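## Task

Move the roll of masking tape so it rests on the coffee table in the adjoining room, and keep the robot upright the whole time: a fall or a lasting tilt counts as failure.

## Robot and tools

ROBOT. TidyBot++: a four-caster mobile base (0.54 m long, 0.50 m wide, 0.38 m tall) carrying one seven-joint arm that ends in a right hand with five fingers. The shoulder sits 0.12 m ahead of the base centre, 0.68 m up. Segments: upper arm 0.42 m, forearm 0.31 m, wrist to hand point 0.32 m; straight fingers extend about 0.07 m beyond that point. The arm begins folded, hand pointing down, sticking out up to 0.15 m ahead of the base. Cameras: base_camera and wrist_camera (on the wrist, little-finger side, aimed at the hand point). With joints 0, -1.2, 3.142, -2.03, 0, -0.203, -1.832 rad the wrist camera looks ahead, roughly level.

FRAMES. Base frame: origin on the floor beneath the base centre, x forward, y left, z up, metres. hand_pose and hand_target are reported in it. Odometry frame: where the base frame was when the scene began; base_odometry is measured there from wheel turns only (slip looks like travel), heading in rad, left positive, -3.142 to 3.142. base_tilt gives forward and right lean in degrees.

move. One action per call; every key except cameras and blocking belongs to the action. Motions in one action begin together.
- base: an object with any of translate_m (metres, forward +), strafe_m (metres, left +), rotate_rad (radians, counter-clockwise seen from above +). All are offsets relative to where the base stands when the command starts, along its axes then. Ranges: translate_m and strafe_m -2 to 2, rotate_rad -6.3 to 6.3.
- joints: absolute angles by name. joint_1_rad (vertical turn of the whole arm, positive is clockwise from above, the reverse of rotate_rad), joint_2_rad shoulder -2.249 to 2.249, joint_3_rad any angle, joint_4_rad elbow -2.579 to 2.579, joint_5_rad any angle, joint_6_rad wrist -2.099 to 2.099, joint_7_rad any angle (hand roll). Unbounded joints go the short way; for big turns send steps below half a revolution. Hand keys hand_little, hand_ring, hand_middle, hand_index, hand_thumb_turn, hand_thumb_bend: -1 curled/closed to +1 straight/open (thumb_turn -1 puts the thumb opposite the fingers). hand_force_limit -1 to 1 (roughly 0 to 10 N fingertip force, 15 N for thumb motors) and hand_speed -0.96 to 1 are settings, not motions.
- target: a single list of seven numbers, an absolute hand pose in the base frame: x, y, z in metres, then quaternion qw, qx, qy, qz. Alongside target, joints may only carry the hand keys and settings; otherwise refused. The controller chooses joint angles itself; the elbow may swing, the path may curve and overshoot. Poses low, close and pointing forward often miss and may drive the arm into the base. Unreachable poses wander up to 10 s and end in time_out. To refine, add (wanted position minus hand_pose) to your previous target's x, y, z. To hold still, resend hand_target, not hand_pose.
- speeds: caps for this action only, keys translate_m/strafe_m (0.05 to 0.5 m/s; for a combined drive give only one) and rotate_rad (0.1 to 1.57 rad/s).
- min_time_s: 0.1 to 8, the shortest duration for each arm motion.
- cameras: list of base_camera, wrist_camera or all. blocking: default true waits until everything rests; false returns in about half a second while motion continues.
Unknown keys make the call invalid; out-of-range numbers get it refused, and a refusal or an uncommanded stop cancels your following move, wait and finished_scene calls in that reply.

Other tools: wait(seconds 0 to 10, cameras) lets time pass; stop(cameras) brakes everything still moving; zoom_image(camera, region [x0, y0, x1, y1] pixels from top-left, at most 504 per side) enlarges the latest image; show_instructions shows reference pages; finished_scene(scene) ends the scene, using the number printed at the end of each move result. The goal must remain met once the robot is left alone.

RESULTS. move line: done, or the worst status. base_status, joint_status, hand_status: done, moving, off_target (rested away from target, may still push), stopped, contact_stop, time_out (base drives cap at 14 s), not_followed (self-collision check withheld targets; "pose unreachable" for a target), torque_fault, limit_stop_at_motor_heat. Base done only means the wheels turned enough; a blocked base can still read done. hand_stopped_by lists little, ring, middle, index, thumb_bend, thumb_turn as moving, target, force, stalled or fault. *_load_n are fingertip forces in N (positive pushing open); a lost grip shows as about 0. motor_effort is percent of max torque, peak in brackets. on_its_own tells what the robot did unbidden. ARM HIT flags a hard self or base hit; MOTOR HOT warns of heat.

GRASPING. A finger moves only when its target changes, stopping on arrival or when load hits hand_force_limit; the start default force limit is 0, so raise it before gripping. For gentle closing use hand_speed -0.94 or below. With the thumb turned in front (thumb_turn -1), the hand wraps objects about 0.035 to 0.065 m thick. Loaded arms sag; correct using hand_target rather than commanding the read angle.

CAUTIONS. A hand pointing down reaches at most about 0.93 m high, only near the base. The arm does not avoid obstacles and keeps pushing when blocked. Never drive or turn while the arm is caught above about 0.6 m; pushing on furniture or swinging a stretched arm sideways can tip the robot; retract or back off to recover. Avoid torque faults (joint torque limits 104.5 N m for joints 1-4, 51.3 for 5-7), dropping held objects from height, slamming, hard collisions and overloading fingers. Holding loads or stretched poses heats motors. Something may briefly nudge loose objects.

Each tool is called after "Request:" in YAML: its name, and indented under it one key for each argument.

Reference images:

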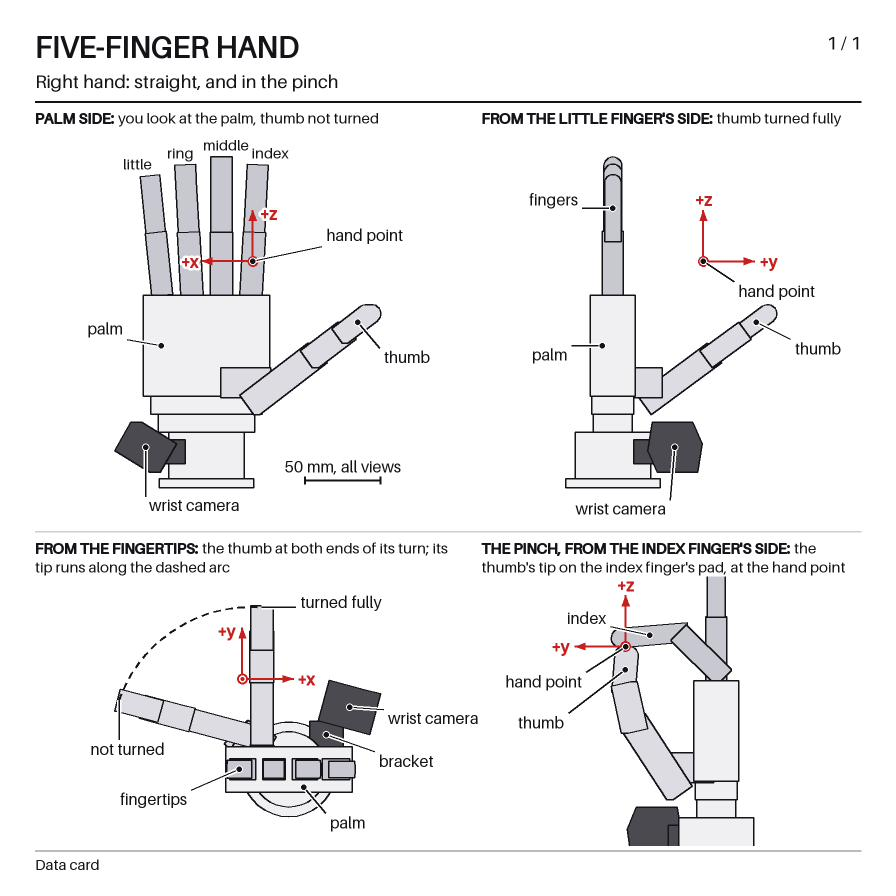

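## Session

Request:
move:
  base: {"rotate_rad":1.9}
  joints: {"joint_1_rad":0,"joint_2_rad":-1.23,"joint_3_rad":3.142,"joint_4_rad":-2.0,"joint_5_rad":0,"joint_6_rad":-0.3,"joint_7_rad":-1.832}
  cameras: ["all"]

Scene clock: 3.43 s.
move: done
base_odometry: x=+0.000 y=+0.000 heading=+1.899
base_tilt: forward=+0.4 right=-0.6
base_status: done
joint_positions: joint_1_rad=-0.025 joint_2_rad=-1.201 joint_3_rad=+3.161 joint_4_rad=-2.030 joint_5_rad=+0.000 joint_6_rad=-0.386 joint_7_rad=+4.377 hand_little=+1.000 hand_ring=+1.000 hand_middle=+1.000 hand_index=+1.000 hand_thumb_turn=+1.000 hand_thumb_bend=+1.000 hand_force_limit=+0.000 hand_speed=-0.800
joint_status: all done
hand_stopped_by: target,target,target,target,target,target
little_load_n: 0.0
ring_load_n: 0.0
middle_load_n: 0.0
index_load_n: -0.5
thumb_bend_load_n: 0.0
thumb_turn_load_n: 0.0
motor_effort: joint_1_rad=+1(2) joint_2_rad=+15(17) joint_3_rad=+0(2) joint_4_rad=+11(15) joint_5_rad=+0(1) joint_6_rad=+7(8) joint_7_rad=+0(1)
hand_pose: x=+0.2784 y=-0.0505 z=+1.1117 quat_wxyz=(+0.149, -0.562, +0.098, -0.807) (m; base frame)
hand_target: x=+0.2456 y=-0.0490 z=+1.1630 quat_wxyz=(+0.112, -0.505, +0.067, -0.853) (m; base frame)
hand_status: not commanded
pictures: base_camera, wrist_camera
Images, in order (width x height): base_camera 644x364, wrist_camera 504x504.

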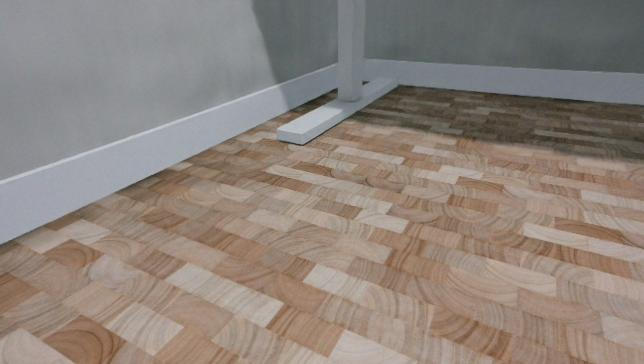

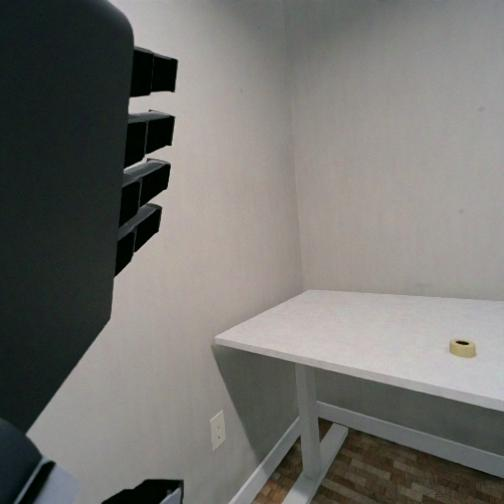

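Request:
move:
  base: {"rotate_rad":-0.259}

Request:
move:
  base: {"strafe_m":-0.35}
  joints: {"hand_thumb_turn":-1, "hand_speed":0.0}
  cameras: ["all"]

Scene clock: 5.20 s.
move: done
base_odometry: x=+0.000 y=+0.000 heading=+1.641
base_tilt: forward=+0.5 right=-0.6
base_status: done
joint_positions: joint_1_rad=-0.020 joint_2_rad=-1.201 joint_3_rad=+3.160 joint_4_rad=-2.030 joint_5_rad=+0.000 joint_6_rad=-0.386 joint_7_rad=+4.380 hand_little=+1.000 hand_ring=+1.000 hand_middle=+1.000 hand_index=+1.000 hand_thumb_turn=+1.000 hand_thumb_bend=+1.000 hand_force_limit=+0.000 hand_speed=-0.800
joint_status: not commanded
hand_stopped_by: target,target,target,target,target,target
little_load_n: 0.0
ring_load_n: 0.0
middle_load_n: 0.0
index_load_n: 0.0
thumb_bend_load_n: 0.0
thumb_turn_load_n: 0.0
motor_effort: joint_1_rad=+1(2) joint_2_rad=+16(16) joint_3_rad=+0(1) joint_4_rad=+12(12) joint_5_rad=+0(1) joint_6_rad=+7(7) joint_7_rad=+0(1)
hand_pose: x=+0.2782 y=-0.0510 z=+1.1119 quat_wxyz=(+0.146, -0.562, +0.098, -0.808) (m; base frame)
hand_target: x=+0.2456 y=-0.0490 z=+1.1630 quat_wxyz=(+0.112, -0.505, +0.067, -0.853) (m; base frame)
hand_status: not commanded
pictures: none

Scene clock: 7.23 s.
move: done
base_odometry: x=+0.349 y=+0.025 heading=+1.642
base_tilt: forward=+0.4 right=-0.6
base_status: done
joint_positions: joint_1_rad=-0.017 joint_2_rad=-1.201 joint_3_rad=+3.153 joint_4_rad=-2.030 joint_5_rad=+0.000 joint_6_rad=-0.386 joint_7_rad=+4.381 hand_little=+1.000 hand_ring=+1.000 hand_middle=+1.000 hand_index=+1.000 hand_thumb_turn=-1.000 hand_thumb_bend=+1.000 hand_force_limit=+0.000 hand_speed=+0.000
joint_status: all done
hand_stopped_by: target,target,target,target,target,target
little_load_n: 0.0
ring_load_n: 0.0
middle_load_n: 0.0
index_load_n: 0.0
thumb_bend_load_n: 0.5
thumb_turn_load_n: 0.0
motor_effort: joint_1_rad=+1(3) joint_2_rad=+15(16) joint_3_rad=-1(2) joint_4_rad=+12(12) joint_5_rad=+0(1) joint_6_rad=+7(7) joint_7_rad=+0(1)
hand_pose: x=+0.2780 y=-0.0482 z=+1.1123 quat_wxyz=(+0.144, -0.563, +0.095, -0.808) (m; base frame)
hand_target: x=+0.2456 y=-0.0490 z=+1.1630 quat_wxyz=(+0.112, -0.505, +0.067, -0.853) (m; base frame)
hand_status: not commanded
pictures: base_camera, wrist_camera
Images, in order (width x height): base_camera 644x364, wrist_camera 504x504.

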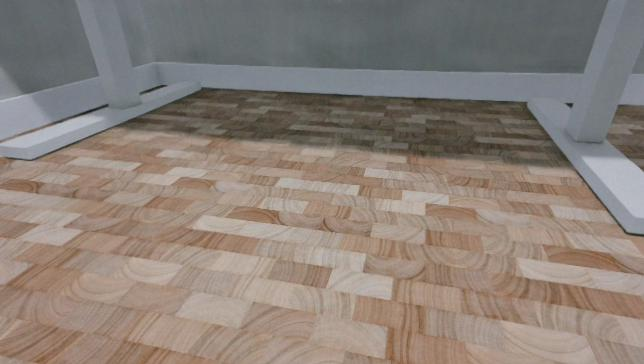

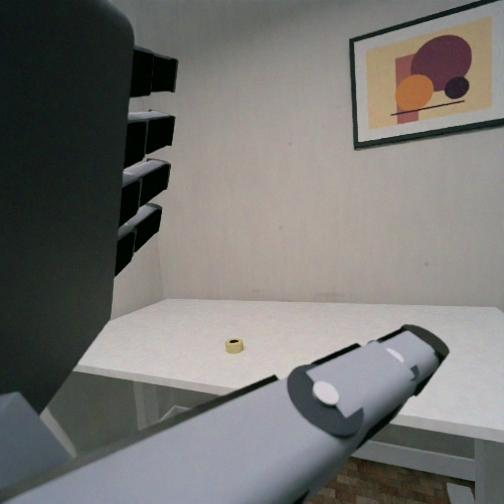

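Request:
zoom_image:
  camera: "base_camera"
  region: [150, 40, 644, 364]

Scaled by 1.020.

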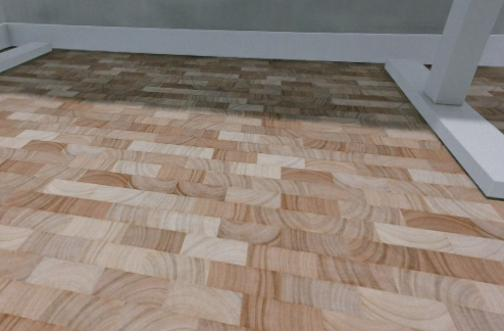

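Request:
move:
  base: {"rotate_rad":-0.20}
  cameras: ["all"]

Scene clock: 8.63 s.
move: done
base_odometry: x=+0.349 y=+0.025 heading=+1.442
base_tilt: forward=+0.4 right=-0.6
base_status: done
joint_positions: joint_1_rad=-0.017 joint_2_rad=-1.201 joint_3_rad=+3.153 joint_4_rad=-2.030 joint_5_rad=+0.000 joint_6_rad=-0.385 joint_7_rad=+4.381 hand_little=+1.000 hand_ring=+1.000 hand_middle=+1.000 hand_index=+1.000 hand_thumb_turn=-1.000 hand_thumb_bend=+1.000 hand_force_limit=+0.000 hand_speed=+0.000
joint_status: not commanded
hand_stopped_by: target,target,target,target,target,target
little_load_n: 0.0
ring_load_n: 0.0
middle_load_n: -0.5
index_load_n: 0.0
thumb_bend_load_n: 0.0
thumb_turn_load_n: 0.5
motor_effort: joint_1_rad=+1(2) joint_2_rad=+14(16) joint_3_rad=+0(1) joint_4_rad=+11(12) joint_5_rad=+0(1) joint_6_rad=+6(7) joint_7_rad=+0(1)
hand_pose: x=+0.2780 y=-0.0482 z=+1.1124 quat_wxyz=(+0.144, -0.563, +0.095, -0.808) (m; base frame)
hand_target: x=+0.2456 y=-0.0490 z=+1.1630 quat_wxyz=(+0.112, -0.505, +0.067, -0.853) (m; base frame)
hand_status: not commanded
pictures: base_camera, wrist_camera
Images, in order (width x height): base_camera 644x364, wrist_camera 504x504.

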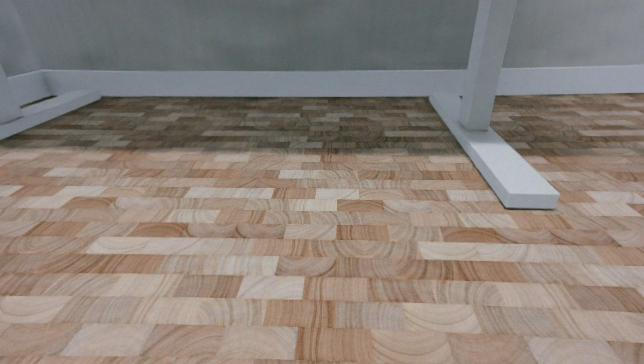

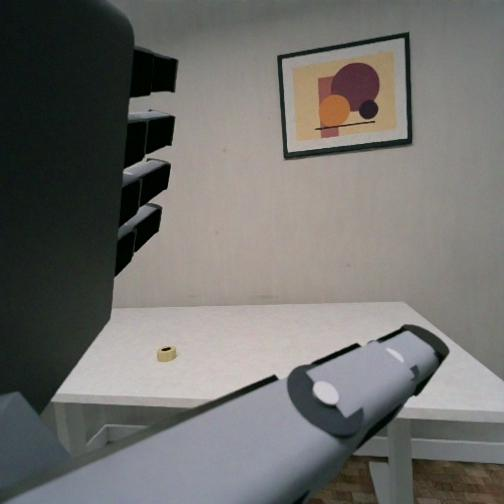

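Request:
move:
  base: {"translate_m":0.28, "strafe_m":0.14}
  speeds: {"translate_m":0.3}
  target: [0.54, 0.12, 0.92, 0.2706, -0.6533, 0.6533, -0.2706]
  min_time_s: 3
  cameras: ["all"]

Scene clock: 13.90 s.
move: done
base_odometry: x=+0.247 y=+0.321 heading=+1.441
base_tilt: forward=+0.4 right=-0.6
base_status: done
joint_positions: joint_1_rad=-0.217 joint_2_rad=-0.137 joint_3_rad=+3.068 joint_4_rad=-1.431 joint_5_rad=+0.192 joint_6_rad=-1.054 joint_7_rad=+2.855 hand_little=+1.000 hand_ring=+1.000 hand_middle=+1.000 hand_index=+1.000 hand_thumb_turn=-1.000 hand_thumb_bend=+1.000 hand_force_limit=+0.000 hand_speed=+0.000
joint_status: not commanded
hand_stopped_by: target,target,target,target,target,target
little_load_n: 0.0
ring_load_n: 0.0
middle_load_n: 0.0
index_load_n: 0.0
thumb_bend_load_n: 0.0
thumb_turn_load_n: 0.0
motor_effort: joint_1_rad=+1(2) joint_2_rad=-11(18) joint_3_rad=-1(1) joint_4_rad=+13(14) joint_5_rad=+2(2) joint_6_rad=+5(7) joint_7_rad=+0(1)
hand_pose: x=+0.5431 y=+0.1180 z=+0.9203 quat_wxyz=(+0.291, -0.659, +0.638, -0.271) (m; base frame)
hand_target: x=+0.5400 y=+0.1200 z=+0.9200 quat_wxyz=(+0.271, -0.653, +0.653, -0.271) (m; base frame)
hand_status: done (0.004 m and 3.0 deg from the pose sent, 0.366 m and 93.2 deg at the start)
pictures: base_camera, wrist_camera
Images, in order (width x height): base_camera 644x364, wrist_camera 504x504.

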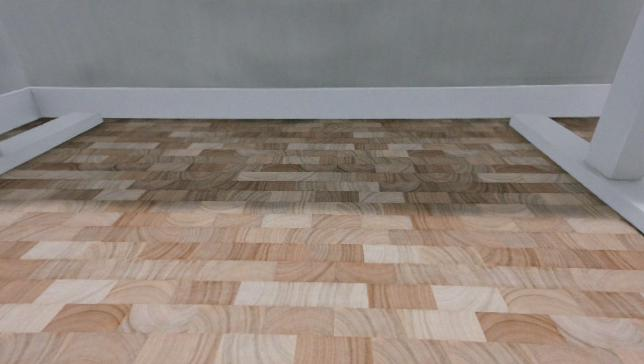

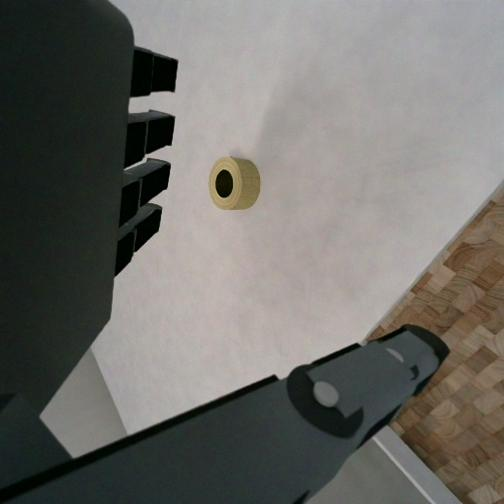

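Request:
move:
  target: [0.745, 0.135, 0.84, 0.2706, -0.6533, 0.6533, -0.2706]
  min_time_s: 2.0
  cameras: ["wrist_camera"]

Scene clock: 16.57 s.
move: done
base_odometry: x=+0.247 y=+0.321 heading=+1.441
base_tilt: forward=+0.5 right=-0.6
base_status: not commanded
joint_positions: joint_1_rad=-0.129 joint_2_rad=+0.308 joint_3_rad=+2.962 joint_4_rad=-1.162 joint_5_rad=+0.260 joint_6_rad=-1.003 joint_7_rad=+2.853 hand_little=+1.000 hand_ring=+1.000 hand_middle=+1.000 hand_index=+1.000 hand_thumb_turn=-1.000 hand_thumb_bend=+1.000 hand_force_limit=+0.000 hand_speed=+0.000
joint_status: not commanded
hand_stopped_by: target,target,target,target,target,target
little_load_n: 0.0
ring_load_n: 0.0
middle_load_n: 0.0
index_load_n: 0.0
thumb_bend_load_n: 0.0
thumb_turn_load_n: 0.0
motor_effort: joint_1_rad=+1(1) joint_2_rad=-25(27) joint_3_rad=-1(2) joint_4_rad=+13(14) joint_5_rad=+2(2) joint_6_rad=+4(5) joint_7_rad=+0(0)
hand_pose: x=+0.7027 y=+0.1407 z=+0.8307 quat_wxyz=(+0.242, -0.683, +0.645, -0.244) (m; base frame)
hand_target: x=+0.7450 y=+0.1350 z=+0.8400 quat_wxyz=(+0.271, -0.653, +0.653, -0.271) (m; base frame)
hand_status: done (0.044 m and 5.7 deg from the pose sent, 0.218 m and 3.0 deg at the start)
pictures: wrist_camera
Images, in order (width x height): wrist_camera 504x504.

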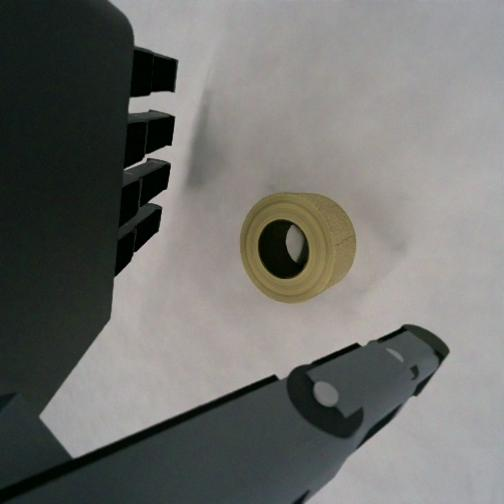

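Request:
move:
  target: [0.745, 0.135, 0.78, 0.2706, -0.6533, 0.6533, -0.2706]
  min_time_s: 1.5
  cameras: ["wrist_camera"]

Scene clock: 18.77 s.
move: done
base_odometry: x=+0.247 y=+0.321 heading=+1.441
base_tilt: forward=+0.5 right=-0.6
base_status: not commanded
joint_positions: joint_1_rad=-0.109 joint_2_rad=+0.308 joint_3_rad=+2.945 joint_4_rad=-1.275 joint_5_rad=+0.323 joint_6_rad=-0.825 joint_7_rad=+2.771 hand_little=+1.000 hand_ring=+1.000 hand_middle=+1.000 hand_index=+1.000 hand_thumb_turn=-1.000 hand_thumb_bend=+1.000 hand_force_limit=+0.000 hand_speed=+0.000
joint_status: not commanded
hand_stopped_by: target,target,target,target,target,target
little_load_n: 0.0
ring_load_n: 0.0
middle_load_n: 0.0
index_load_n: 0.0
thumb_bend_load_n: 0.0
thumb_turn_load_n: 0.0
motor_effort: joint_1_rad=+1(1) joint_2_rad=-25(26) joint_3_rad=-1(2) joint_4_rad=+13(15) joint_5_rad=+2(2) joint_6_rad=+4(5) joint_7_rad=+0(0)
hand_pose: x=+0.7254 y=+0.1410 z=+0.8087 quat_wxyz=(+0.269, -0.665, +0.644, -0.266) (m; base frame)
hand_target: x=+0.7450 y=+0.1350 z=+0.7800 quat_wxyz=(+0.271, -0.653, +0.653, -0.271) (m; base frame)
hand_status: done (0.035 m and 1.8 deg from the pose sent, 0.066 m and 5.7 deg at the start)
pictures: wrist_camera
Images, in order (width x height): wrist_camera 504x504.

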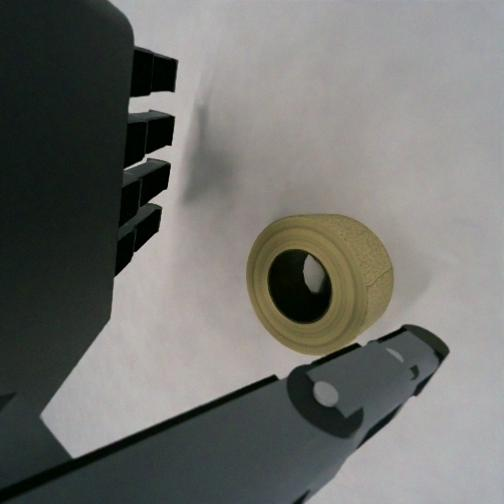

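Request:
move:
  target: [0.727, 0.14, 0.753, 0.2706, -0.6533, 0.6533, -0.2706]
  min_time_s: 1.5
  cameras: ["wrist_camera"]

Scene clock: 20.73 s.
move: off_target
base_odometry: x=+0.247 y=+0.320 heading=+1.441
base_tilt: forward=+0.4 right=-0.6
base_status: not commanded
joint_positions: joint_1_rad=-0.109 joint_2_rad=+0.301 joint_3_rad=+2.944 joint_4_rad=-1.380 joint_5_rad=+0.377 joint_6_rad=-0.727 joint_7_rad=+2.692 hand_little=+1.000 hand_ring=+1.000 hand_middle=+1.000 hand_index=+1.000 hand_thumb_turn=-1.000 hand_thumb_bend=+1.000 hand_force_limit=+0.000 hand_speed=+0.000
joint_status: not commanded
hand_stopped_by: target,target,target,target,target,target
little_load_n: -0.5
ring_load_n: 0.0
middle_load_n: 0.0
index_load_n: 0.0
thumb_bend_load_n: 1.0
thumb_turn_load_n: -2.0
motor_effort: joint_1_rad=+1(1) joint_2_rad=-18(26) joint_3_rad=-1(2) joint_4_rad=+9(14) joint_5_rad=+2(2) joint_6_rad=+3(4) joint_7_rad=+0(1)
hand_pose: x=+0.7243 y=+0.1395 z=+0.7814 quat_wxyz=(+0.271, -0.657, +0.649, -0.271) (m; base frame)
hand_target: x=+0.7270 y=+0.1400 z=+0.7530 quat_wxyz=(+0.271, -0.653, +0.653, -0.271) (m; base frame)
hand_status: off_target (0.029 m and 0.6 deg from the pose sent, 0.056 m and 1.8 deg at the start)
pictures: wrist_camera
Images, in order (width x height): wrist_camera 504x504.

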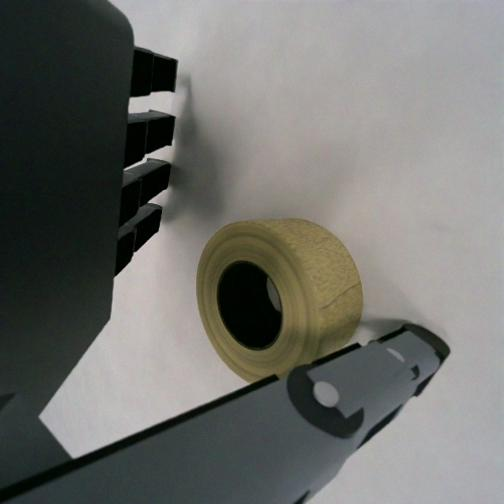

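Request:
move:
  target: [0.708, 0.148, 0.764, 0.2706, -0.6533, 0.6533, -0.2706]
  min_time_s: 1.2
  cameras: ["wrist_camera"]

Scene clock: 22.40 s.
move: off_target
base_odometry: x=+0.247 y=+0.320 heading=+1.441
base_tilt: forward=+0.5 right=-0.6
base_status: not commanded
joint_positions: joint_1_rad=-0.109 joint_2_rad=+0.283 joint_3_rad=+2.944 joint_4_rad=-1.405 joint_5_rad=+0.385 joint_6_rad=-0.718 joint_7_rad=+2.668 hand_little=+1.000 hand_ring=+1.000 hand_middle=+1.000 hand_index=+1.000 hand_thumb_turn=-1.000 hand_thumb_bend=+0.999 hand_force_limit=+0.000 hand_speed=+0.000
joint_status: not commanded
hand_stopped_by: target,target,target,target,target,target
little_load_n: 0.0
ring_load_n: 0.0
middle_load_n: 0.0
index_load_n: -0.5
thumb_bend_load_n: -3.0
thumb_turn_load_n: -0.5
motor_effort: joint_1_rad=+1(1) joint_2_rad=-20(21) joint_3_rad=-2(2) joint_4_rad=+9(10) joint_5_rad=+1(2) joint_6_rad=+1(3) joint_7_rad=+0(1)
hand_pose: x=+0.7181 y=+0.1387 z=+0.7822 quat_wxyz=(+0.273, -0.652, +0.653, -0.272) (m; base frame)
hand_target: x=+0.7080 y=+0.1480 z=+0.7640 quat_wxyz=(+0.271, -0.653, +0.653, -0.271) (m; base frame)
hand_status: off_target (0.023 m and 0.4 deg from the pose sent, 0.025 m and 0.6 deg at the start)
pictures: wrist_camera
Images, in order (width x height): wrist_camera 504x504.

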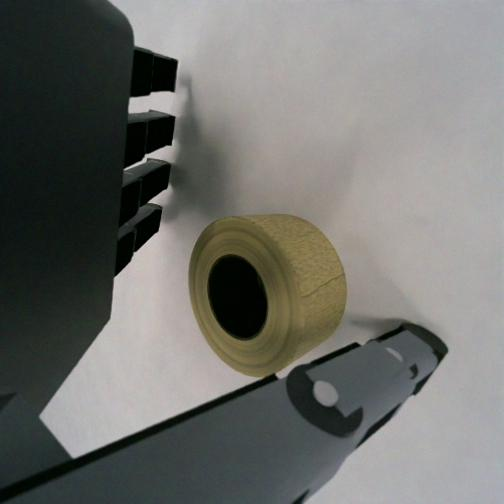

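Request:
move:
  target: [0.706, 0.150, 0.778, 0.2706, -0.6533, 0.6533, -0.2706]
  min_time_s: 1.2
  cameras: ["wrist_camera"]

Scene clock: 24.00 s.
move: done
base_odometry: x=+0.247 y=+0.320 heading=+1.441
base_tilt: forward=+0.4 right=-0.6
base_status: not commanded
joint_positions: joint_1_rad=-0.110 joint_2_rad=+0.283 joint_3_rad=+2.944 joint_4_rad=-1.405 joint_5_rad=+0.385 joint_6_rad=-0.718 joint_7_rad=+2.668 hand_little=+1.000 hand_ring=+1.000 hand_middle=+1.000 hand_index=+1.000 hand_thumb_turn=-1.000 hand_thumb_bend=+0.999 hand_force_limit=+0.000 hand_speed=+0.000
joint_status: not commanded
hand_stopped_by: target,target,target,target,target,target
little_load_n: 0.0
ring_load_n: 0.0
middle_load_n: 0.0
index_load_n: 0.0
thumb_bend_load_n: -2.5
thumb_turn_load_n: -0.5
motor_effort: joint_1_rad=+0(1) joint_2_rad=-22(23) joint_3_rad=-2(2) joint_4_rad=+10(11) joint_5_rad=+1(2) joint_6_rad=+2(2) joint_7_rad=+0(1)
hand_pose: x=+0.7181 y=+0.1387 z=+0.7823 quat_wxyz=(+0.273, -0.651, +0.653, -0.272) (m; base frame)
hand_target: x=+0.7060 y=+0.1500 z=+0.7780 quat_wxyz=(+0.271, -0.653, +0.653, -0.271) (m; base frame)
hand_status: done (0.017 m and 0.4 deg from the pose sent, 0.017 m and 0.4 deg at the start)
pictures: wrist_camera
Images, in order (width x height): wrist_camera 504x504.

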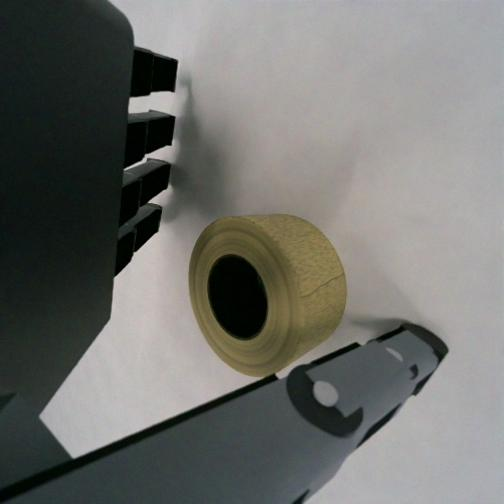

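Request:
move:
  target: [0.704, 0.158, 0.80, 0.2706, -0.6533, 0.6533, -0.2706]
  min_time_s: 1.2
  cameras: ["wrist_camera"]

Scene clock: 25.53 s.
move: done
base_odometry: x=+0.247 y=+0.320 heading=+1.441
base_tilt: forward=+0.5 right=-0.6
base_status: not commanded
joint_positions: joint_1_rad=-0.131 joint_2_rad=+0.283 joint_3_rad=+2.944 joint_4_rad=-1.403 joint_5_rad=+0.385 joint_6_rad=-0.727 joint_7_rad=+2.668 hand_little=+1.000 hand_ring=+1.000 hand_middle=+1.000 hand_index=+1.000 hand_thumb_turn=-1.000 hand_thumb_bend=+1.000 hand_force_limit=+0.000 hand_speed=+0.000
joint_status: not commanded
hand_stopped_by: target,target,target,target,target,target
little_load_n: 0.0
ring_load_n: -0.5
middle_load_n: 0.0
index_load_n: 0.0
thumb_bend_load_n: 0.0
thumb_turn_load_n: -1.5
motor_effort: joint_1_rad=+0(1) joint_2_rad=-23(24) joint_3_rad=-2(3) joint_4_rad=+12(13) joint_5_rad=+1(2) joint_6_rad=+4(4) joint_7_rad=+0(1)
hand_pose: x=+0.7136 y=+0.1503 z=+0.7821 quat_wxyz=(+0.273, -0.658, +0.648, -0.269) (m; base frame)
hand_target: x=+0.7040 y=+0.1580 z=+0.8000 quat_wxyz=(+0.271, -0.653, +0.653, -0.271) (m; base frame)
hand_status: done (0.022 m and 0.9 deg from the pose sent, 0.030 m and 0.4 deg at the start)
pictures: wrist_camera
Images, in order (width x height): wrist_camera 504x504.

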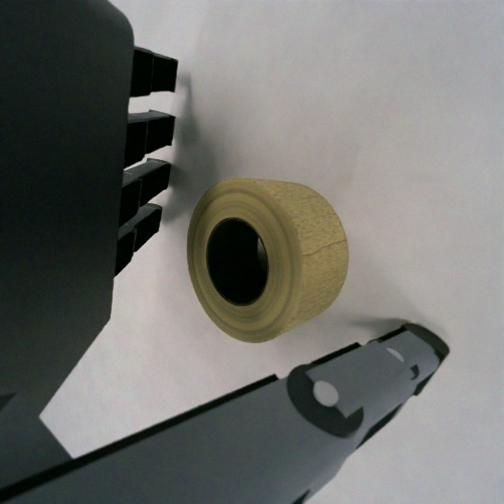

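Request:
move:
  joints: {"hand_middle":-0.6,"hand_index":-0.6,"hand_thumb_bend":-0.5,"hand_force_limit":-0.3,"hand_speed":-0.9}
  cameras: ["wrist_camera"]

Scene clock: 32.67 s.
move: off_target
base_odometry: x=+0.247 y=+0.320 heading=+1.441
base_tilt: forward=+0.4 right=-0.6
base_status: not commanded
joint_positions: joint_1_rad=-0.132 joint_2_rad=+0.278 joint_3_rad=+2.944 joint_4_rad=-1.392 joint_5_rad=+0.385 joint_6_rad=-0.728 joint_7_rad=+2.668 hand_little=+1.000 hand_ring=+1.000 hand_middle=+0.796 hand_index=+0.666 hand_thumb_turn=-1.000 hand_thumb_bend=+0.056 hand_force_limit=-0.300 hand_speed=-0.900
joint_status: hand_middle off_target (ended at +0.796, target -0.600); hand_index off_target (ended at +0.666, target -0.600); hand_thumb_bend off_target (ended at +0.056, target -0.500); the others done
hand_stopped_by: target,target,force,force,force,target
little_load_n: 0.0
ring_load_n: 0.0
middle_load_n: 0.0
index_load_n: 3.5
thumb_bend_load_n: 5.0
thumb_turn_load_n: 0.0
motor_effort: joint_1_rad=+1(1) joint_2_rad=-23(24) joint_3_rad=-1(2) joint_4_rad=+13(13) joint_5_rad=+2(2) joint_6_rad=+4(4) joint_7_rad=+0(1)
hand_pose: x=+0.7158 y=+0.1513 z=+0.7903 quat_wxyz=(+0.279, -0.656, +0.646, -0.272) (m; base frame)
hand_target: x=+0.7040 y=+0.1580 z=+0.8000 quat_wxyz=(+0.271, -0.653, +0.653, -0.271) (m; base frame)
hand_status: not commanded
pictures: wrist_camera
Images, in order (width x height): wrist_camera 504x504.

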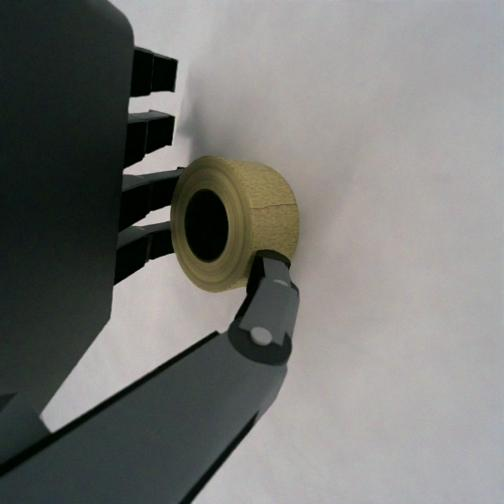

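Request:
move:
  joints: {"hand_middle":-0.7,"hand_index":-0.7,"hand_force_limit":0.0,"hand_speed":-0.92}
  cameras: ["wrist_camera"]

Scene clock: 33.50 s.
move: off_target
base_odometry: x=+0.247 y=+0.320 heading=+1.441
base_tilt: forward=+0.5 right=-0.6
base_status: not commanded
joint_positions: joint_1_rad=-0.132 joint_2_rad=+0.277 joint_3_rad=+2.944 joint_4_rad=-1.389 joint_5_rad=+0.385 joint_6_rad=-0.728 joint_7_rad=+2.668 hand_little=+1.000 hand_ring=+1.000 hand_middle=+0.746 hand_index=+0.660 hand_thumb_turn=-1.000 hand_thumb_bend=+0.057 hand_force_limit=+0.000 hand_speed=-0.920
joint_status: hand_middle off_target (ended at +0.746, target -0.700); hand_index off_target (ended at +0.660, target -0.700); the others done
hand_stopped_by: target,target,force,force,force,target
little_load_n: 0.0
ring_load_n: 0.0
middle_load_n: 3.5
index_load_n: 3.5
thumb_bend_load_n: 7.0
thumb_turn_load_n: 0.0
motor_effort: joint_1_rad=+0(1) joint_2_rad=-22(23) joint_3_rad=-2(2) joint_4_rad=+11(13) joint_5_rad=+1(2) joint_6_rad=+2(4) joint_7_rad=+0(0)
hand_pose: x=+0.7166 y=+0.1515 z=+0.7919 quat_wxyz=(+0.280, -0.656, +0.646, -0.273) (m; base frame)
hand_target: x=+0.7040 y=+0.1580 z=+0.8000 quat_wxyz=(+0.271, -0.653, +0.653, -0.271) (m; base frame)
hand_status: not commanded
pictures: wrist_camera
Images, in order (width x height): wrist_camera 504x504.

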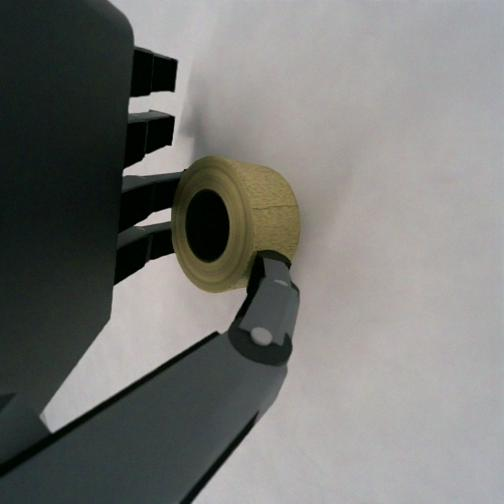

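Request:
move:
  joints: {"hand_middle":-0.8,"hand_index":-0.8,"hand_force_limit":0.2,"hand_speed":-0.92}

Request:
move:
  target: [0.70, 0.158, 0.86, 0.2706, -0.6533, 0.6533, -0.2706]
  min_time_s: 2
  cameras: ["wrist_camera"]

Scene clock: 34.13 s.
move: off_target
base_odometry: x=+0.247 y=+0.320 heading=+1.441
base_tilt: forward=+0.5 right=-0.6
base_status: not commanded
joint_positions: joint_1_rad=-0.132 joint_2_rad=+0.277 joint_3_rad=+2.944 joint_4_rad=-1.389 joint_5_rad=+0.385 joint_6_rad=-0.728 joint_7_rad=+2.668 hand_little=+1.000 hand_ring=+1.000 hand_middle=+0.740 hand_index=+0.632 hand_thumb_turn=-1.000 hand_thumb_bend=+0.057 hand_force_limit=+0.200 hand_speed=-0.920
joint_status: hand_middle off_target (ended at +0.740, target -0.800); hand_index off_target (ended at +0.632, target -0.800); the others done
hand_stopped_by: target,target,force,force,force,target
little_load_n: 0.0
ring_load_n: 0.0
middle_load_n: 3.5
index_load_n: 7.0
thumb_bend_load_n: 10.5
thumb_turn_load_n: -0.5
motor_effort: joint_1_rad=+0(1) joint_2_rad=-22(23) joint_3_rad=-1(2) joint_4_rad=+11(12) joint_5_rad=+1(1) joint_6_rad=+2(3) joint_7_rad=+0(0)
hand_pose: x=+0.7166 y=+0.1515 z=+0.7920 quat_wxyz=(+0.280, -0.655, +0.646, -0.273) (m; base frame)
hand_target: x=+0.7040 y=+0.1580 z=+0.8000 quat_wxyz=(+0.271, -0.653, +0.653, -0.271) (m; base frame)
hand_status: not commanded
pictures: none

Scene clock: 36.43 s.
move: done
base_odometry: x=+0.247 y=+0.320 heading=+1.441
base_tilt: forward=+0.4 right=-0.6
base_status: not commanded
joint_positions: joint_1_rad=-0.149 joint_2_rad=+0.277 joint_3_rad=+2.944 joint_4_rad=-1.225 joint_5_rad=+0.385 joint_6_rad=-0.905 joint_7_rad=+2.668 hand_little=+1.000 hand_ring=+1.000 hand_middle=+0.740 hand_index=+0.632 hand_thumb_turn=-1.000 hand_thumb_bend=+0.057 hand_force_limit=+0.200 hand_speed=-0.920
joint_status: not commanded
hand_stopped_by: target,target,force,force,force,target
little_load_n: 0.0
ring_load_n: 0.0
middle_load_n: 0.5
index_load_n: 6.5
thumb_bend_load_n: 10.5
thumb_turn_load_n: -0.5
motor_effort: joint_1_rad=+1(1) joint_2_rad=-24(25) joint_3_rad=-1(2) joint_4_rad=+14(15) joint_5_rad=+3(3) joint_6_rad=+4(5) joint_7_rad=+0(1)
hand_pose: x=+0.7166 y=+0.1463 z=+0.8430 quat_wxyz=(+0.272, -0.640, +0.662, -0.279) (m; base frame)
hand_target: x=+0.7000 y=+0.1580 z=+0.8600 quat_wxyz=(+0.271, -0.653, +0.653, -0.271) (m; base frame)
hand_status: done (0.026 m and 2.1 deg from the pose sent, 0.070 m and 1.4 deg at the start)
pictures: wrist_camera
Images, in order (width x height): wrist_camera 504x504.

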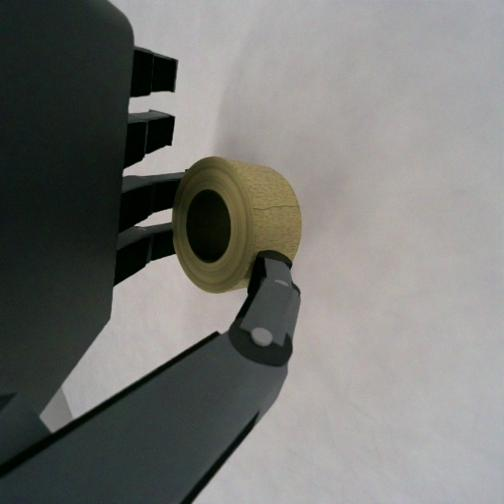

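Request:
move:
  joints: {"hand_middle":-0.9,"joint_1_rad":0,"joint_2_rad":-1.2,"joint_3_rad":3.142,"joint_4_rad":-2.03,"joint_5_rad":0,"joint_6_rad":-1.5,"joint_7_rad":3.1}
  min_time_s: 3
  base: {"strafe_m":-1.52, "translate_m":-0.05, "rotate_rad":-3.1416}
  speeds: {"rotate_rad":0.9}
  cameras: ["all"]

Scene clock: 41.57 s.
move: off_target
base_odometry: x=+1.748 y=+0.074 heading=-1.701
base_tilt: forward=+0.4 right=-0.6
base_status: done
joint_positions: joint_1_rad=-0.016 joint_2_rad=-1.165 joint_3_rad=+3.124 joint_4_rad=-1.992 joint_5_rad=+0.056 joint_6_rad=-1.436 joint_7_rad=+3.029 hand_little=+1.000 hand_ring=+1.000 hand_middle=+0.690 hand_index=+0.632 hand_thumb_turn=-1.000 hand_thumb_bend=+0.058 hand_force_limit=+0.200 hand_speed=-0.920
joint_status: hand_middle off_target (ended at +0.690, target -0.900); the others done
hand_stopped_by: target,target,force,force,force,target
little_load_n: 0.0
ring_load_n: 0.0
middle_load_n: 7.0
index_load_n: 3.0
thumb_bend_load_n: 16.5
thumb_turn_load_n: 2.0
motor_effort: joint_1_rad=+1(6) joint_2_rad=+16(27) joint_3_rad=+0(3) joint_4_rad=+11(16) joint_5_rad=+1(4) joint_6_rad=+5(7) joint_7_rad=+0(2)
hand_pose: x=+0.1763 y=+0.0240 z=+0.8100 quat_wxyz=(+0.298, -0.607, +0.671, -0.305) (m; base frame)
hand_target: x=+0.1519 y=+0.0346 z=+0.7821 quat_wxyz=(+0.285, -0.636, +0.663, -0.273) (m; base frame)
hand_status: not commanded
pictures: base_camera, wrist_camera
Images, in order (width x height): base_camera 644x364, wrist_camera 504x504.

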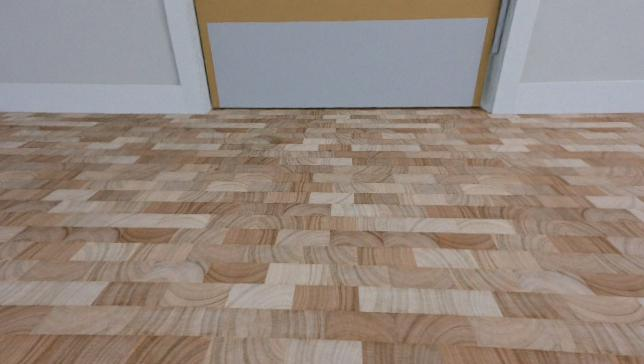

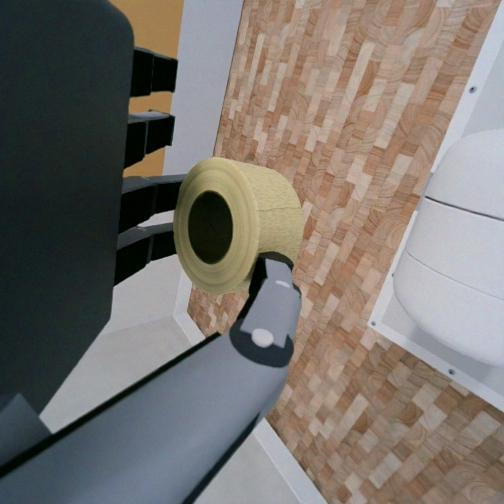

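Request:
move:
  base: {"translate_m":0.8}

Request:
move:
  base: {"translate_m":1.82}
  speeds: {"translate_m":0.27}
  cameras: ["base_camera"]

Request:
move:
  base: {"rotate_rad":-1.571}
  speeds: {"rotate_rad":1.0}
  cameras: ["all"]

Scene clock: 44.67 s.
move: done
base_odometry: x=+1.644 y=-0.719 heading=-1.701
base_tilt: forward=+0.4 right=-0.6
base_status: done
joint_positions: joint_1_rad=-0.016 joint_2_rad=-1.167 joint_3_rad=+3.124 joint_4_rad=-1.994 joint_5_rad=+0.055 joint_6_rad=-1.438 joint_7_rad=+3.029 hand_little=+1.000 hand_ring=+1.000 hand_middle=+0.690 hand_index=+0.632 hand_thumb_turn=-1.000 hand_thumb_bend=+0.058 hand_force_limit=+0.200 hand_speed=-0.920
joint_status: not commanded
hand_stopped_by: target,target,force,force,force,target
little_load_n: 0.0
ring_load_n: 0.0
middle_load_n: 7.0
index_load_n: 3.5
thumb_bend_load_n: 16.0
thumb_turn_load_n: 2.0
motor_effort: joint_1_rad=+1(2) joint_2_rad=+16(18) joint_3_rad=+0(1) joint_4_rad=+10(12) joint_5_rad=+1(1) joint_6_rad=+6(6) joint_7_rad=+0(1)
hand_pose: x=+0.1753 y=+0.0240 z=+0.8089 quat_wxyz=(+0.298, -0.607, +0.671, -0.304) (m; base frame)
hand_target: x=+0.1519 y=+0.0346 z=+0.7821 quat_wxyz=(+0.285, -0.636, +0.663, -0.273) (m; base frame)
hand_status: not commanded
pictures: none

Scene clock: 52.40 s.
move: done
base_odometry: x=+1.407 y=-2.524 heading=-1.701
base_tilt: forward=+0.4 right=-0.6
base_status: done
joint_positions: joint_1_rad=-0.013 joint_2_rad=-1.175 joint_3_rad=+3.129 joint_4_rad=-1.997 joint_5_rad=+0.051 joint_6_rad=-1.442 joint_7_rad=+3.029 hand_little=+1.000 hand_ring=+1.000 hand_middle=+0.690 hand_index=+0.632 hand_thumb_turn=-1.000 hand_thumb_bend=+0.058 hand_force_limit=+0.200 hand_speed=-0.920
joint_status: not commanded
hand_stopped_by: target,target,force,force,force,target
little_load_n: 0.0
ring_load_n: 0.0
middle_load_n: 7.0
index_load_n: 3.0
thumb_bend_load_n: 16.5
thumb_turn_load_n: 2.0
motor_effort: joint_1_rad=+1(5) joint_2_rad=+16(19) joint_3_rad=+0(3) joint_4_rad=+10(13) joint_5_rad=+1(2) joint_6_rad=+5(6) joint_7_rad=+0(1)
hand_pose: x=+0.1733 y=+0.0245 z=+0.8075 quat_wxyz=(+0.300, -0.605, +0.673, -0.303) (m; base frame)
hand_target: x=+0.1519 y=+0.0346 z=+0.7821 quat_wxyz=(+0.285, -0.636, +0.663, -0.273) (m; base frame)
hand_status: not commanded
pictures: base_camera
Images, in order (width x height): base_camera 644x364.

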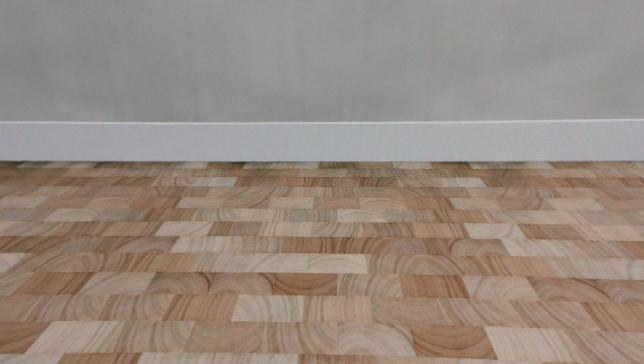

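Scene clock: 54.90 s.
move: done
base_odometry: x=+1.407 y=-2.524 heading=+3.012
base_tilt: forward=+0.4 right=-0.6
base_status: done
joint_positions: joint_1_rad=-0.013 joint_2_rad=-1.175 joint_3_rad=+3.129 joint_4_rad=-1.997 joint_5_rad=+0.051 joint_6_rad=-1.442 joint_7_rad=+3.029 hand_little=+1.000 hand_ring=+1.000 hand_middle=+0.690 hand_index=+0.632 hand_thumb_turn=-1.000 hand_thumb_bend=+0.058 hand_force_limit=+0.200 hand_speed=-0.920
joint_status: not commanded
hand_stopped_by: target,target,force,force,force,target
little_load_n: 0.0
ring_load_n: 0.0
middle_load_n: 7.0
index_load_n: 3.0
thumb_bend_load_n: 16.5
thumb_turn_load_n: 2.0
motor_effort: joint_1_rad=+1(2) joint_2_rad=+16(17) joint_3_rad=+0(1) joint_4_rad=+11(12) joint_5_rad=+1(1) joint_6_rad=+6(6) joint_7_rad=+0(1)
hand_pose: x=+0.1733 y=+0.0245 z=+0.8075 quat_wxyz=(+0.300, -0.605, +0.673, -0.303) (m; base frame)
hand_target: x=+0.1519 y=+0.0346 z=+0.7821 quat_wxyz=(+0.285, -0.636, +0.663, -0.273) (m; base frame)
hand_status: not commanded
pictures: base_camera, wrist_camera
Images, in order (width x height): base_camera 644x364, wrist_camera 504x504.

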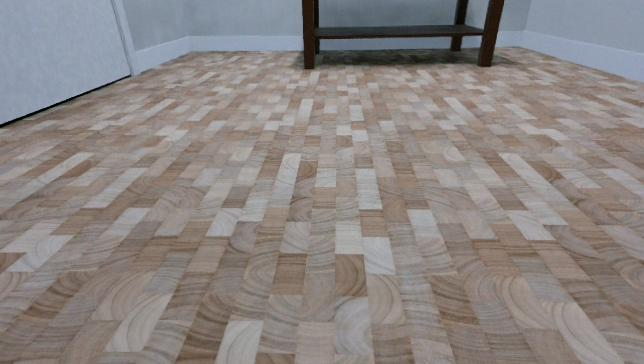

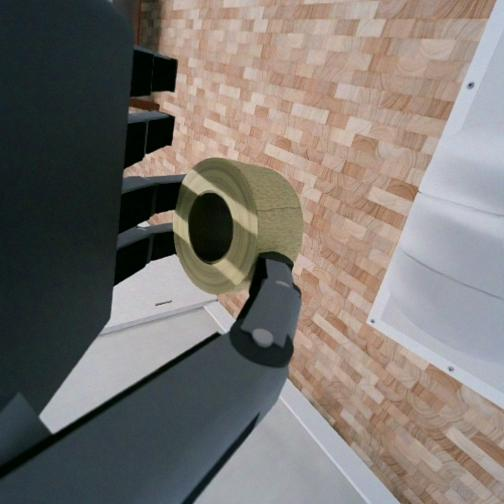

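Request:
move:
  base: {"translate_m":1.2, "strafe_m":-0.41}
  cameras: ["base_camera"]

Request:
move:
  base: {"translate_m":0.51}
  speeds: {"translate_m":0.3}
  target: [0.62, 0.04, 0.76, 0.2706, -0.6533, 0.6533, -0.2706]
  min_time_s: 2.5

Request:
move:
  target: [0.71, 0.035, 0.60, 0.2706, -0.6533, 0.6533, -0.2706]
  min_time_s: 2.0
  cameras: ["wrist_camera"]

Scene clock: 58.67 s.
move: done
base_odometry: x=+0.270 y=-1.962 heading=+3.011
base_tilt: forward=+0.5 right=-0.6
base_status: done
joint_positions: joint_1_rad=-0.013 joint_2_rad=-1.175 joint_3_rad=+3.129 joint_4_rad=-1.997 joint_5_rad=+0.051 joint_6_rad=-1.442 joint_7_rad=+3.029 hand_little=+1.000 hand_ring=+1.000 hand_middle=+0.690 hand_index=+0.632 hand_thumb_turn=-1.000 hand_thumb_bend=+0.058 hand_force_limit=+0.200 hand_speed=-0.920
joint_status: not commanded
hand_stopped_by: target,target,force,force,force,target
little_load_n: 0.0
ring_load_n: 0.0
middle_load_n: 6.5
index_load_n: 3.0
thumb_bend_load_n: 16.0
thumb_turn_load_n: 2.0
motor_effort: joint_1_rad=+1(1) joint_2_rad=+16(19) joint_3_rad=+0(1) joint_4_rad=+11(12) joint_5_rad=+1(1) joint_6_rad=+6(6) joint_7_rad=+0(1)
hand_pose: x=+0.1732 y=+0.0245 z=+0.8075 quat_wxyz=(+0.300, -0.605, +0.673, -0.303) (m; base frame)
hand_target: x=+0.1519 y=+0.0346 z=+0.7821 quat_wxyz=(+0.285, -0.636, +0.663, -0.273) (m; base frame)
hand_status: not commanded
pictures: base_camera
Images, in order (width x height): base_camera 644x364.

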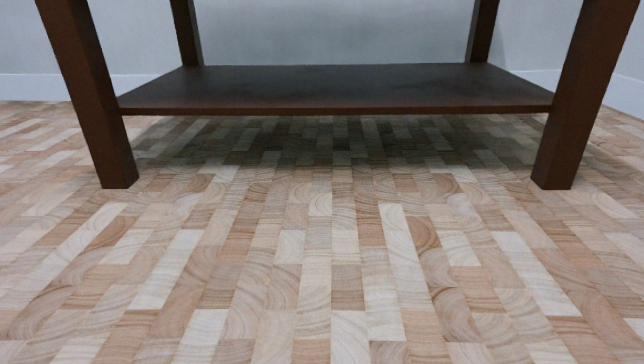

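Scene clock: 61.47 s.
move: done
base_odometry: x=-0.236 y=-1.896 heading=+3.011
base_tilt: forward=+0.5 right=-0.6
base_status: done
joint_positions: joint_1_rad=-0.009 joint_2_rad=-0.004 joint_3_rad=+3.120 joint_4_rad=-1.819 joint_5_rad=+0.051 joint_6_rad=-0.639 joint_7_rad=+3.029 hand_little=+1.000 hand_ring=+1.000 hand_middle=+0.690 hand_index=+0.632 hand_thumb_turn=-1.000 hand_thumb_bend=+0.058 hand_force_limit=+0.200 hand_speed=-0.920
joint_status: not commanded
hand_stopped_by: target,target,force,force,force,target
little_load_n: 0.0
ring_load_n: 0.0
middle_load_n: 7.0
index_load_n: 3.0
thumb_bend_load_n: 16.0
thumb_turn_load_n: 2.0
motor_effort: joint_1_rad=+1(1) joint_2_rad=-15(18) joint_3_rad=-1(2) joint_4_rad=+12(14) joint_5_rad=+1(1) joint_6_rad=+4(6) joint_7_rad=+0(1)
hand_pose: x=+0.5814 y=+0.0411 z=+0.7404 quat_wxyz=(+0.241, -0.648, +0.682, -0.237) (m; base frame)
hand_target: x=+0.6200 y=+0.0400 z=+0.7600 quat_wxyz=(+0.271, -0.653, +0.653, -0.271) (m; base frame)
hand_status: done (0.043 m and 6.2 deg from the pose sent, 0.450 m and 7.8 deg at the start)
pictures: none

Scene clock: 64.10 s.
move: done
base_odometry: x=-0.236 y=-1.896 heading=+3.011
base_tilt: forward=+0.5 right=-0.6
base_status: not commanded
joint_positions: joint_1_rad=+0.116 joint_2_rad=+0.367 joint_3_rad=+2.962 joint_4_rad=-1.819 joint_5_rad=+0.670 joint_6_rad=-0.211 joint_7_rad=+2.513 hand_little=+1.000 hand_ring=+1.000 hand_middle=+0.690 hand_index=+0.632 hand_thumb_turn=-1.000 hand_thumb_bend=+0.058 hand_force_limit=+0.200 hand_speed=-0.920
joint_status: not commanded
hand_stopped_by: target,target,force,force,force,target
little_load_n: 0.0
ring_load_n: 0.0
middle_load_n: 7.0
index_load_n: 3.0
thumb_bend_load_n: 16.0
thumb_turn_load_n: 2.0
motor_effort: joint_1_rad=+1(1) joint_2_rad=-24(27) joint_3_rad=-2(2) joint_4_rad=+11(14) joint_5_rad=+1(2) joint_6_rad=+4(5) joint_7_rad=+0(0)
hand_pose: x=+0.7108 y=+0.0229 z=+0.6250 quat_wxyz=(+0.254, -0.653, +0.652, -0.291) (m; base frame)
hand_target: x=+0.7100 y=+0.0350 z=+0.6000 quat_wxyz=(+0.271, -0.653, +0.653, -0.271) (m; base frame)
hand_status: done (0.028 m and 3.0 deg from the pose sent, 0.190 m and 6.2 deg at the start)
pictures: wrist_camera
Images, in order (width x height): wrist_camera 504x504.

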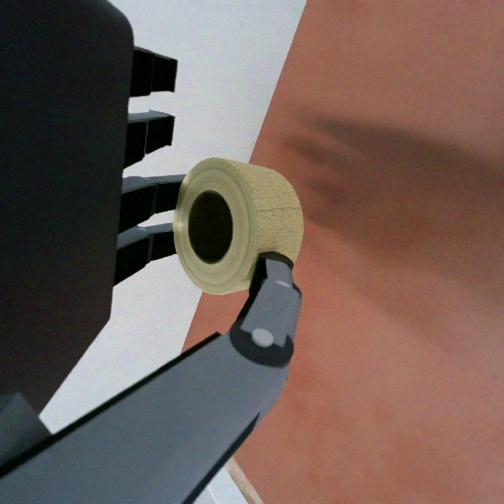

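Request:
move:
  target: [0.70, 0.04, 0.525, 0.2911, -0.6445, 0.6615, -0.2499]
  min_time_s: 2.0
  cameras: ["wrist_camera"]

Request:
move:
  target: [0.70, 0.045, 0.485, 0.2911, -0.6445, 0.6615, -0.2499]
  min_time_s: 1.5
  cameras: ["wrist_camera"]

Scene clock: 66.80 s.
move: done
base_odometry: x=-0.236 y=-1.896 heading=+3.011
base_tilt: forward=+0.5 right=-0.6
base_status: not commanded
joint_positions: joint_1_rad=-0.050 joint_2_rad=+0.472 joint_3_rad=+3.257 joint_4_rad=-1.953 joint_5_rad=+0.671 joint_6_rad=+0.116 joint_7_rad=+2.495 hand_little=+1.000 hand_ring=+1.000 hand_middle=+0.690 hand_index=+0.632 hand_thumb_turn=-1.000 hand_thumb_bend=+0.058 hand_force_limit=+0.200 hand_speed=-0.920
joint_status: not commanded
hand_stopped_by: target,target,force,force,force,target
little_load_n: 0.0
ring_load_n: 0.0
middle_load_n: 7.0
index_load_n: 3.0
thumb_bend_load_n: 16.5
thumb_turn_load_n: 2.0
motor_effort: joint_1_rad=+1(2) joint_2_rad=-25(27) joint_3_rad=+0(2) joint_4_rad=+9(12) joint_5_rad=+0(1) joint_6_rad=+4(4) joint_7_rad=+0(1)
hand_pose: x=+0.7082 y=+0.0162 z=+0.5529 quat_wxyz=(+0.274, -0.657, +0.643, -0.282) (m; base frame)
hand_target: x=+0.7000 y=+0.0400 z=+0.5250 quat_wxyz=(+0.291, -0.644, +0.661, -0.250) (m; base frame)
hand_status: done (0.038 m and 4.8 deg from the pose sent, 0.102 m and 6.5 deg at the start)
pictures: wrist_camera
Images, in order (width x height): wrist_camera 504x504.

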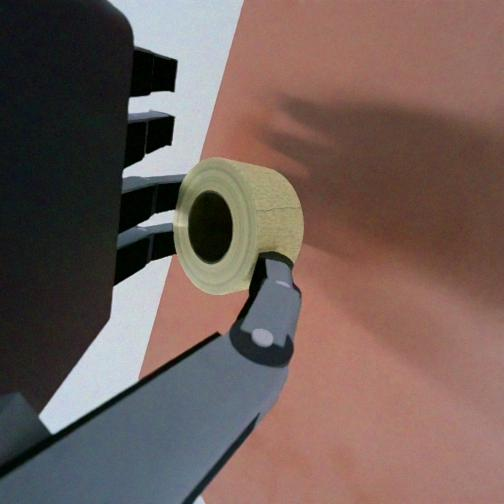

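Scene clock: 68.60 s.
move: done
base_odometry: x=-0.236 y=-1.896 heading=+3.011
base_tilt: forward=+0.5 right=-0.6
base_status: not commanded
joint_positions: joint_1_rad=-0.131 joint_2_rad=+0.564 joint_3_rad=+3.353 joint_4_rad=-1.987 joint_5_rad=+0.598 joint_6_rad=+0.240 joint_7_rad=+2.495 hand_little=+1.000 hand_ring=+1.000 hand_middle=+0.690 hand_index=+0.632 hand_thumb_turn=-1.000 hand_thumb_bend=+0.058 hand_force_limit=+0.200 hand_speed=-0.920
joint_status: not commanded
hand_stopped_by: target,target,force,force,force,target
little_load_n: 0.0
ring_load_n: 0.0
middle_load_n: 7.0
index_load_n: 3.0
thumb_bend_load_n: 16.5
thumb_turn_load_n: 2.0
motor_effort: joint_1_rad=+1(1) joint_2_rad=-27(28) joint_3_rad=+0(1) joint_4_rad=+8(10) joint_5_rad=+0(1) joint_6_rad=+4(4) joint_7_rad=+0(0)
hand_pose: x=+0.7075 y=+0.0316 z=+0.5106 quat_wxyz=(+0.283, -0.650, +0.654, -0.264) (m; base frame)
hand_target: x=+0.7000 y=+0.0450 z=+0.4850 quat_wxyz=(+0.291, -0.644, +0.661, -0.250) (m; base frame)
hand_status: done (0.030 m and 2.2 deg from the pose sent, 0.074 m and 4.8 deg at the start)
pictures: wrist_camera
Images, in order (width x height): wrist_camera 504x504.

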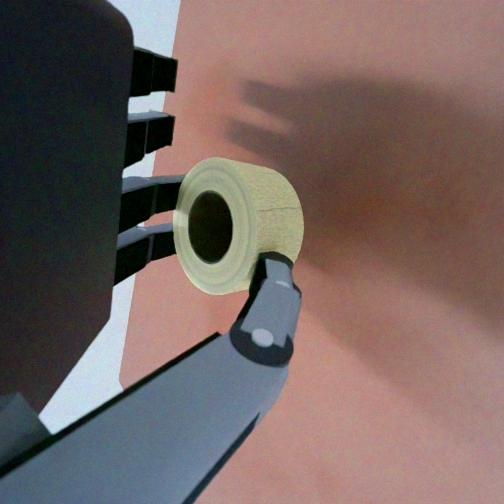

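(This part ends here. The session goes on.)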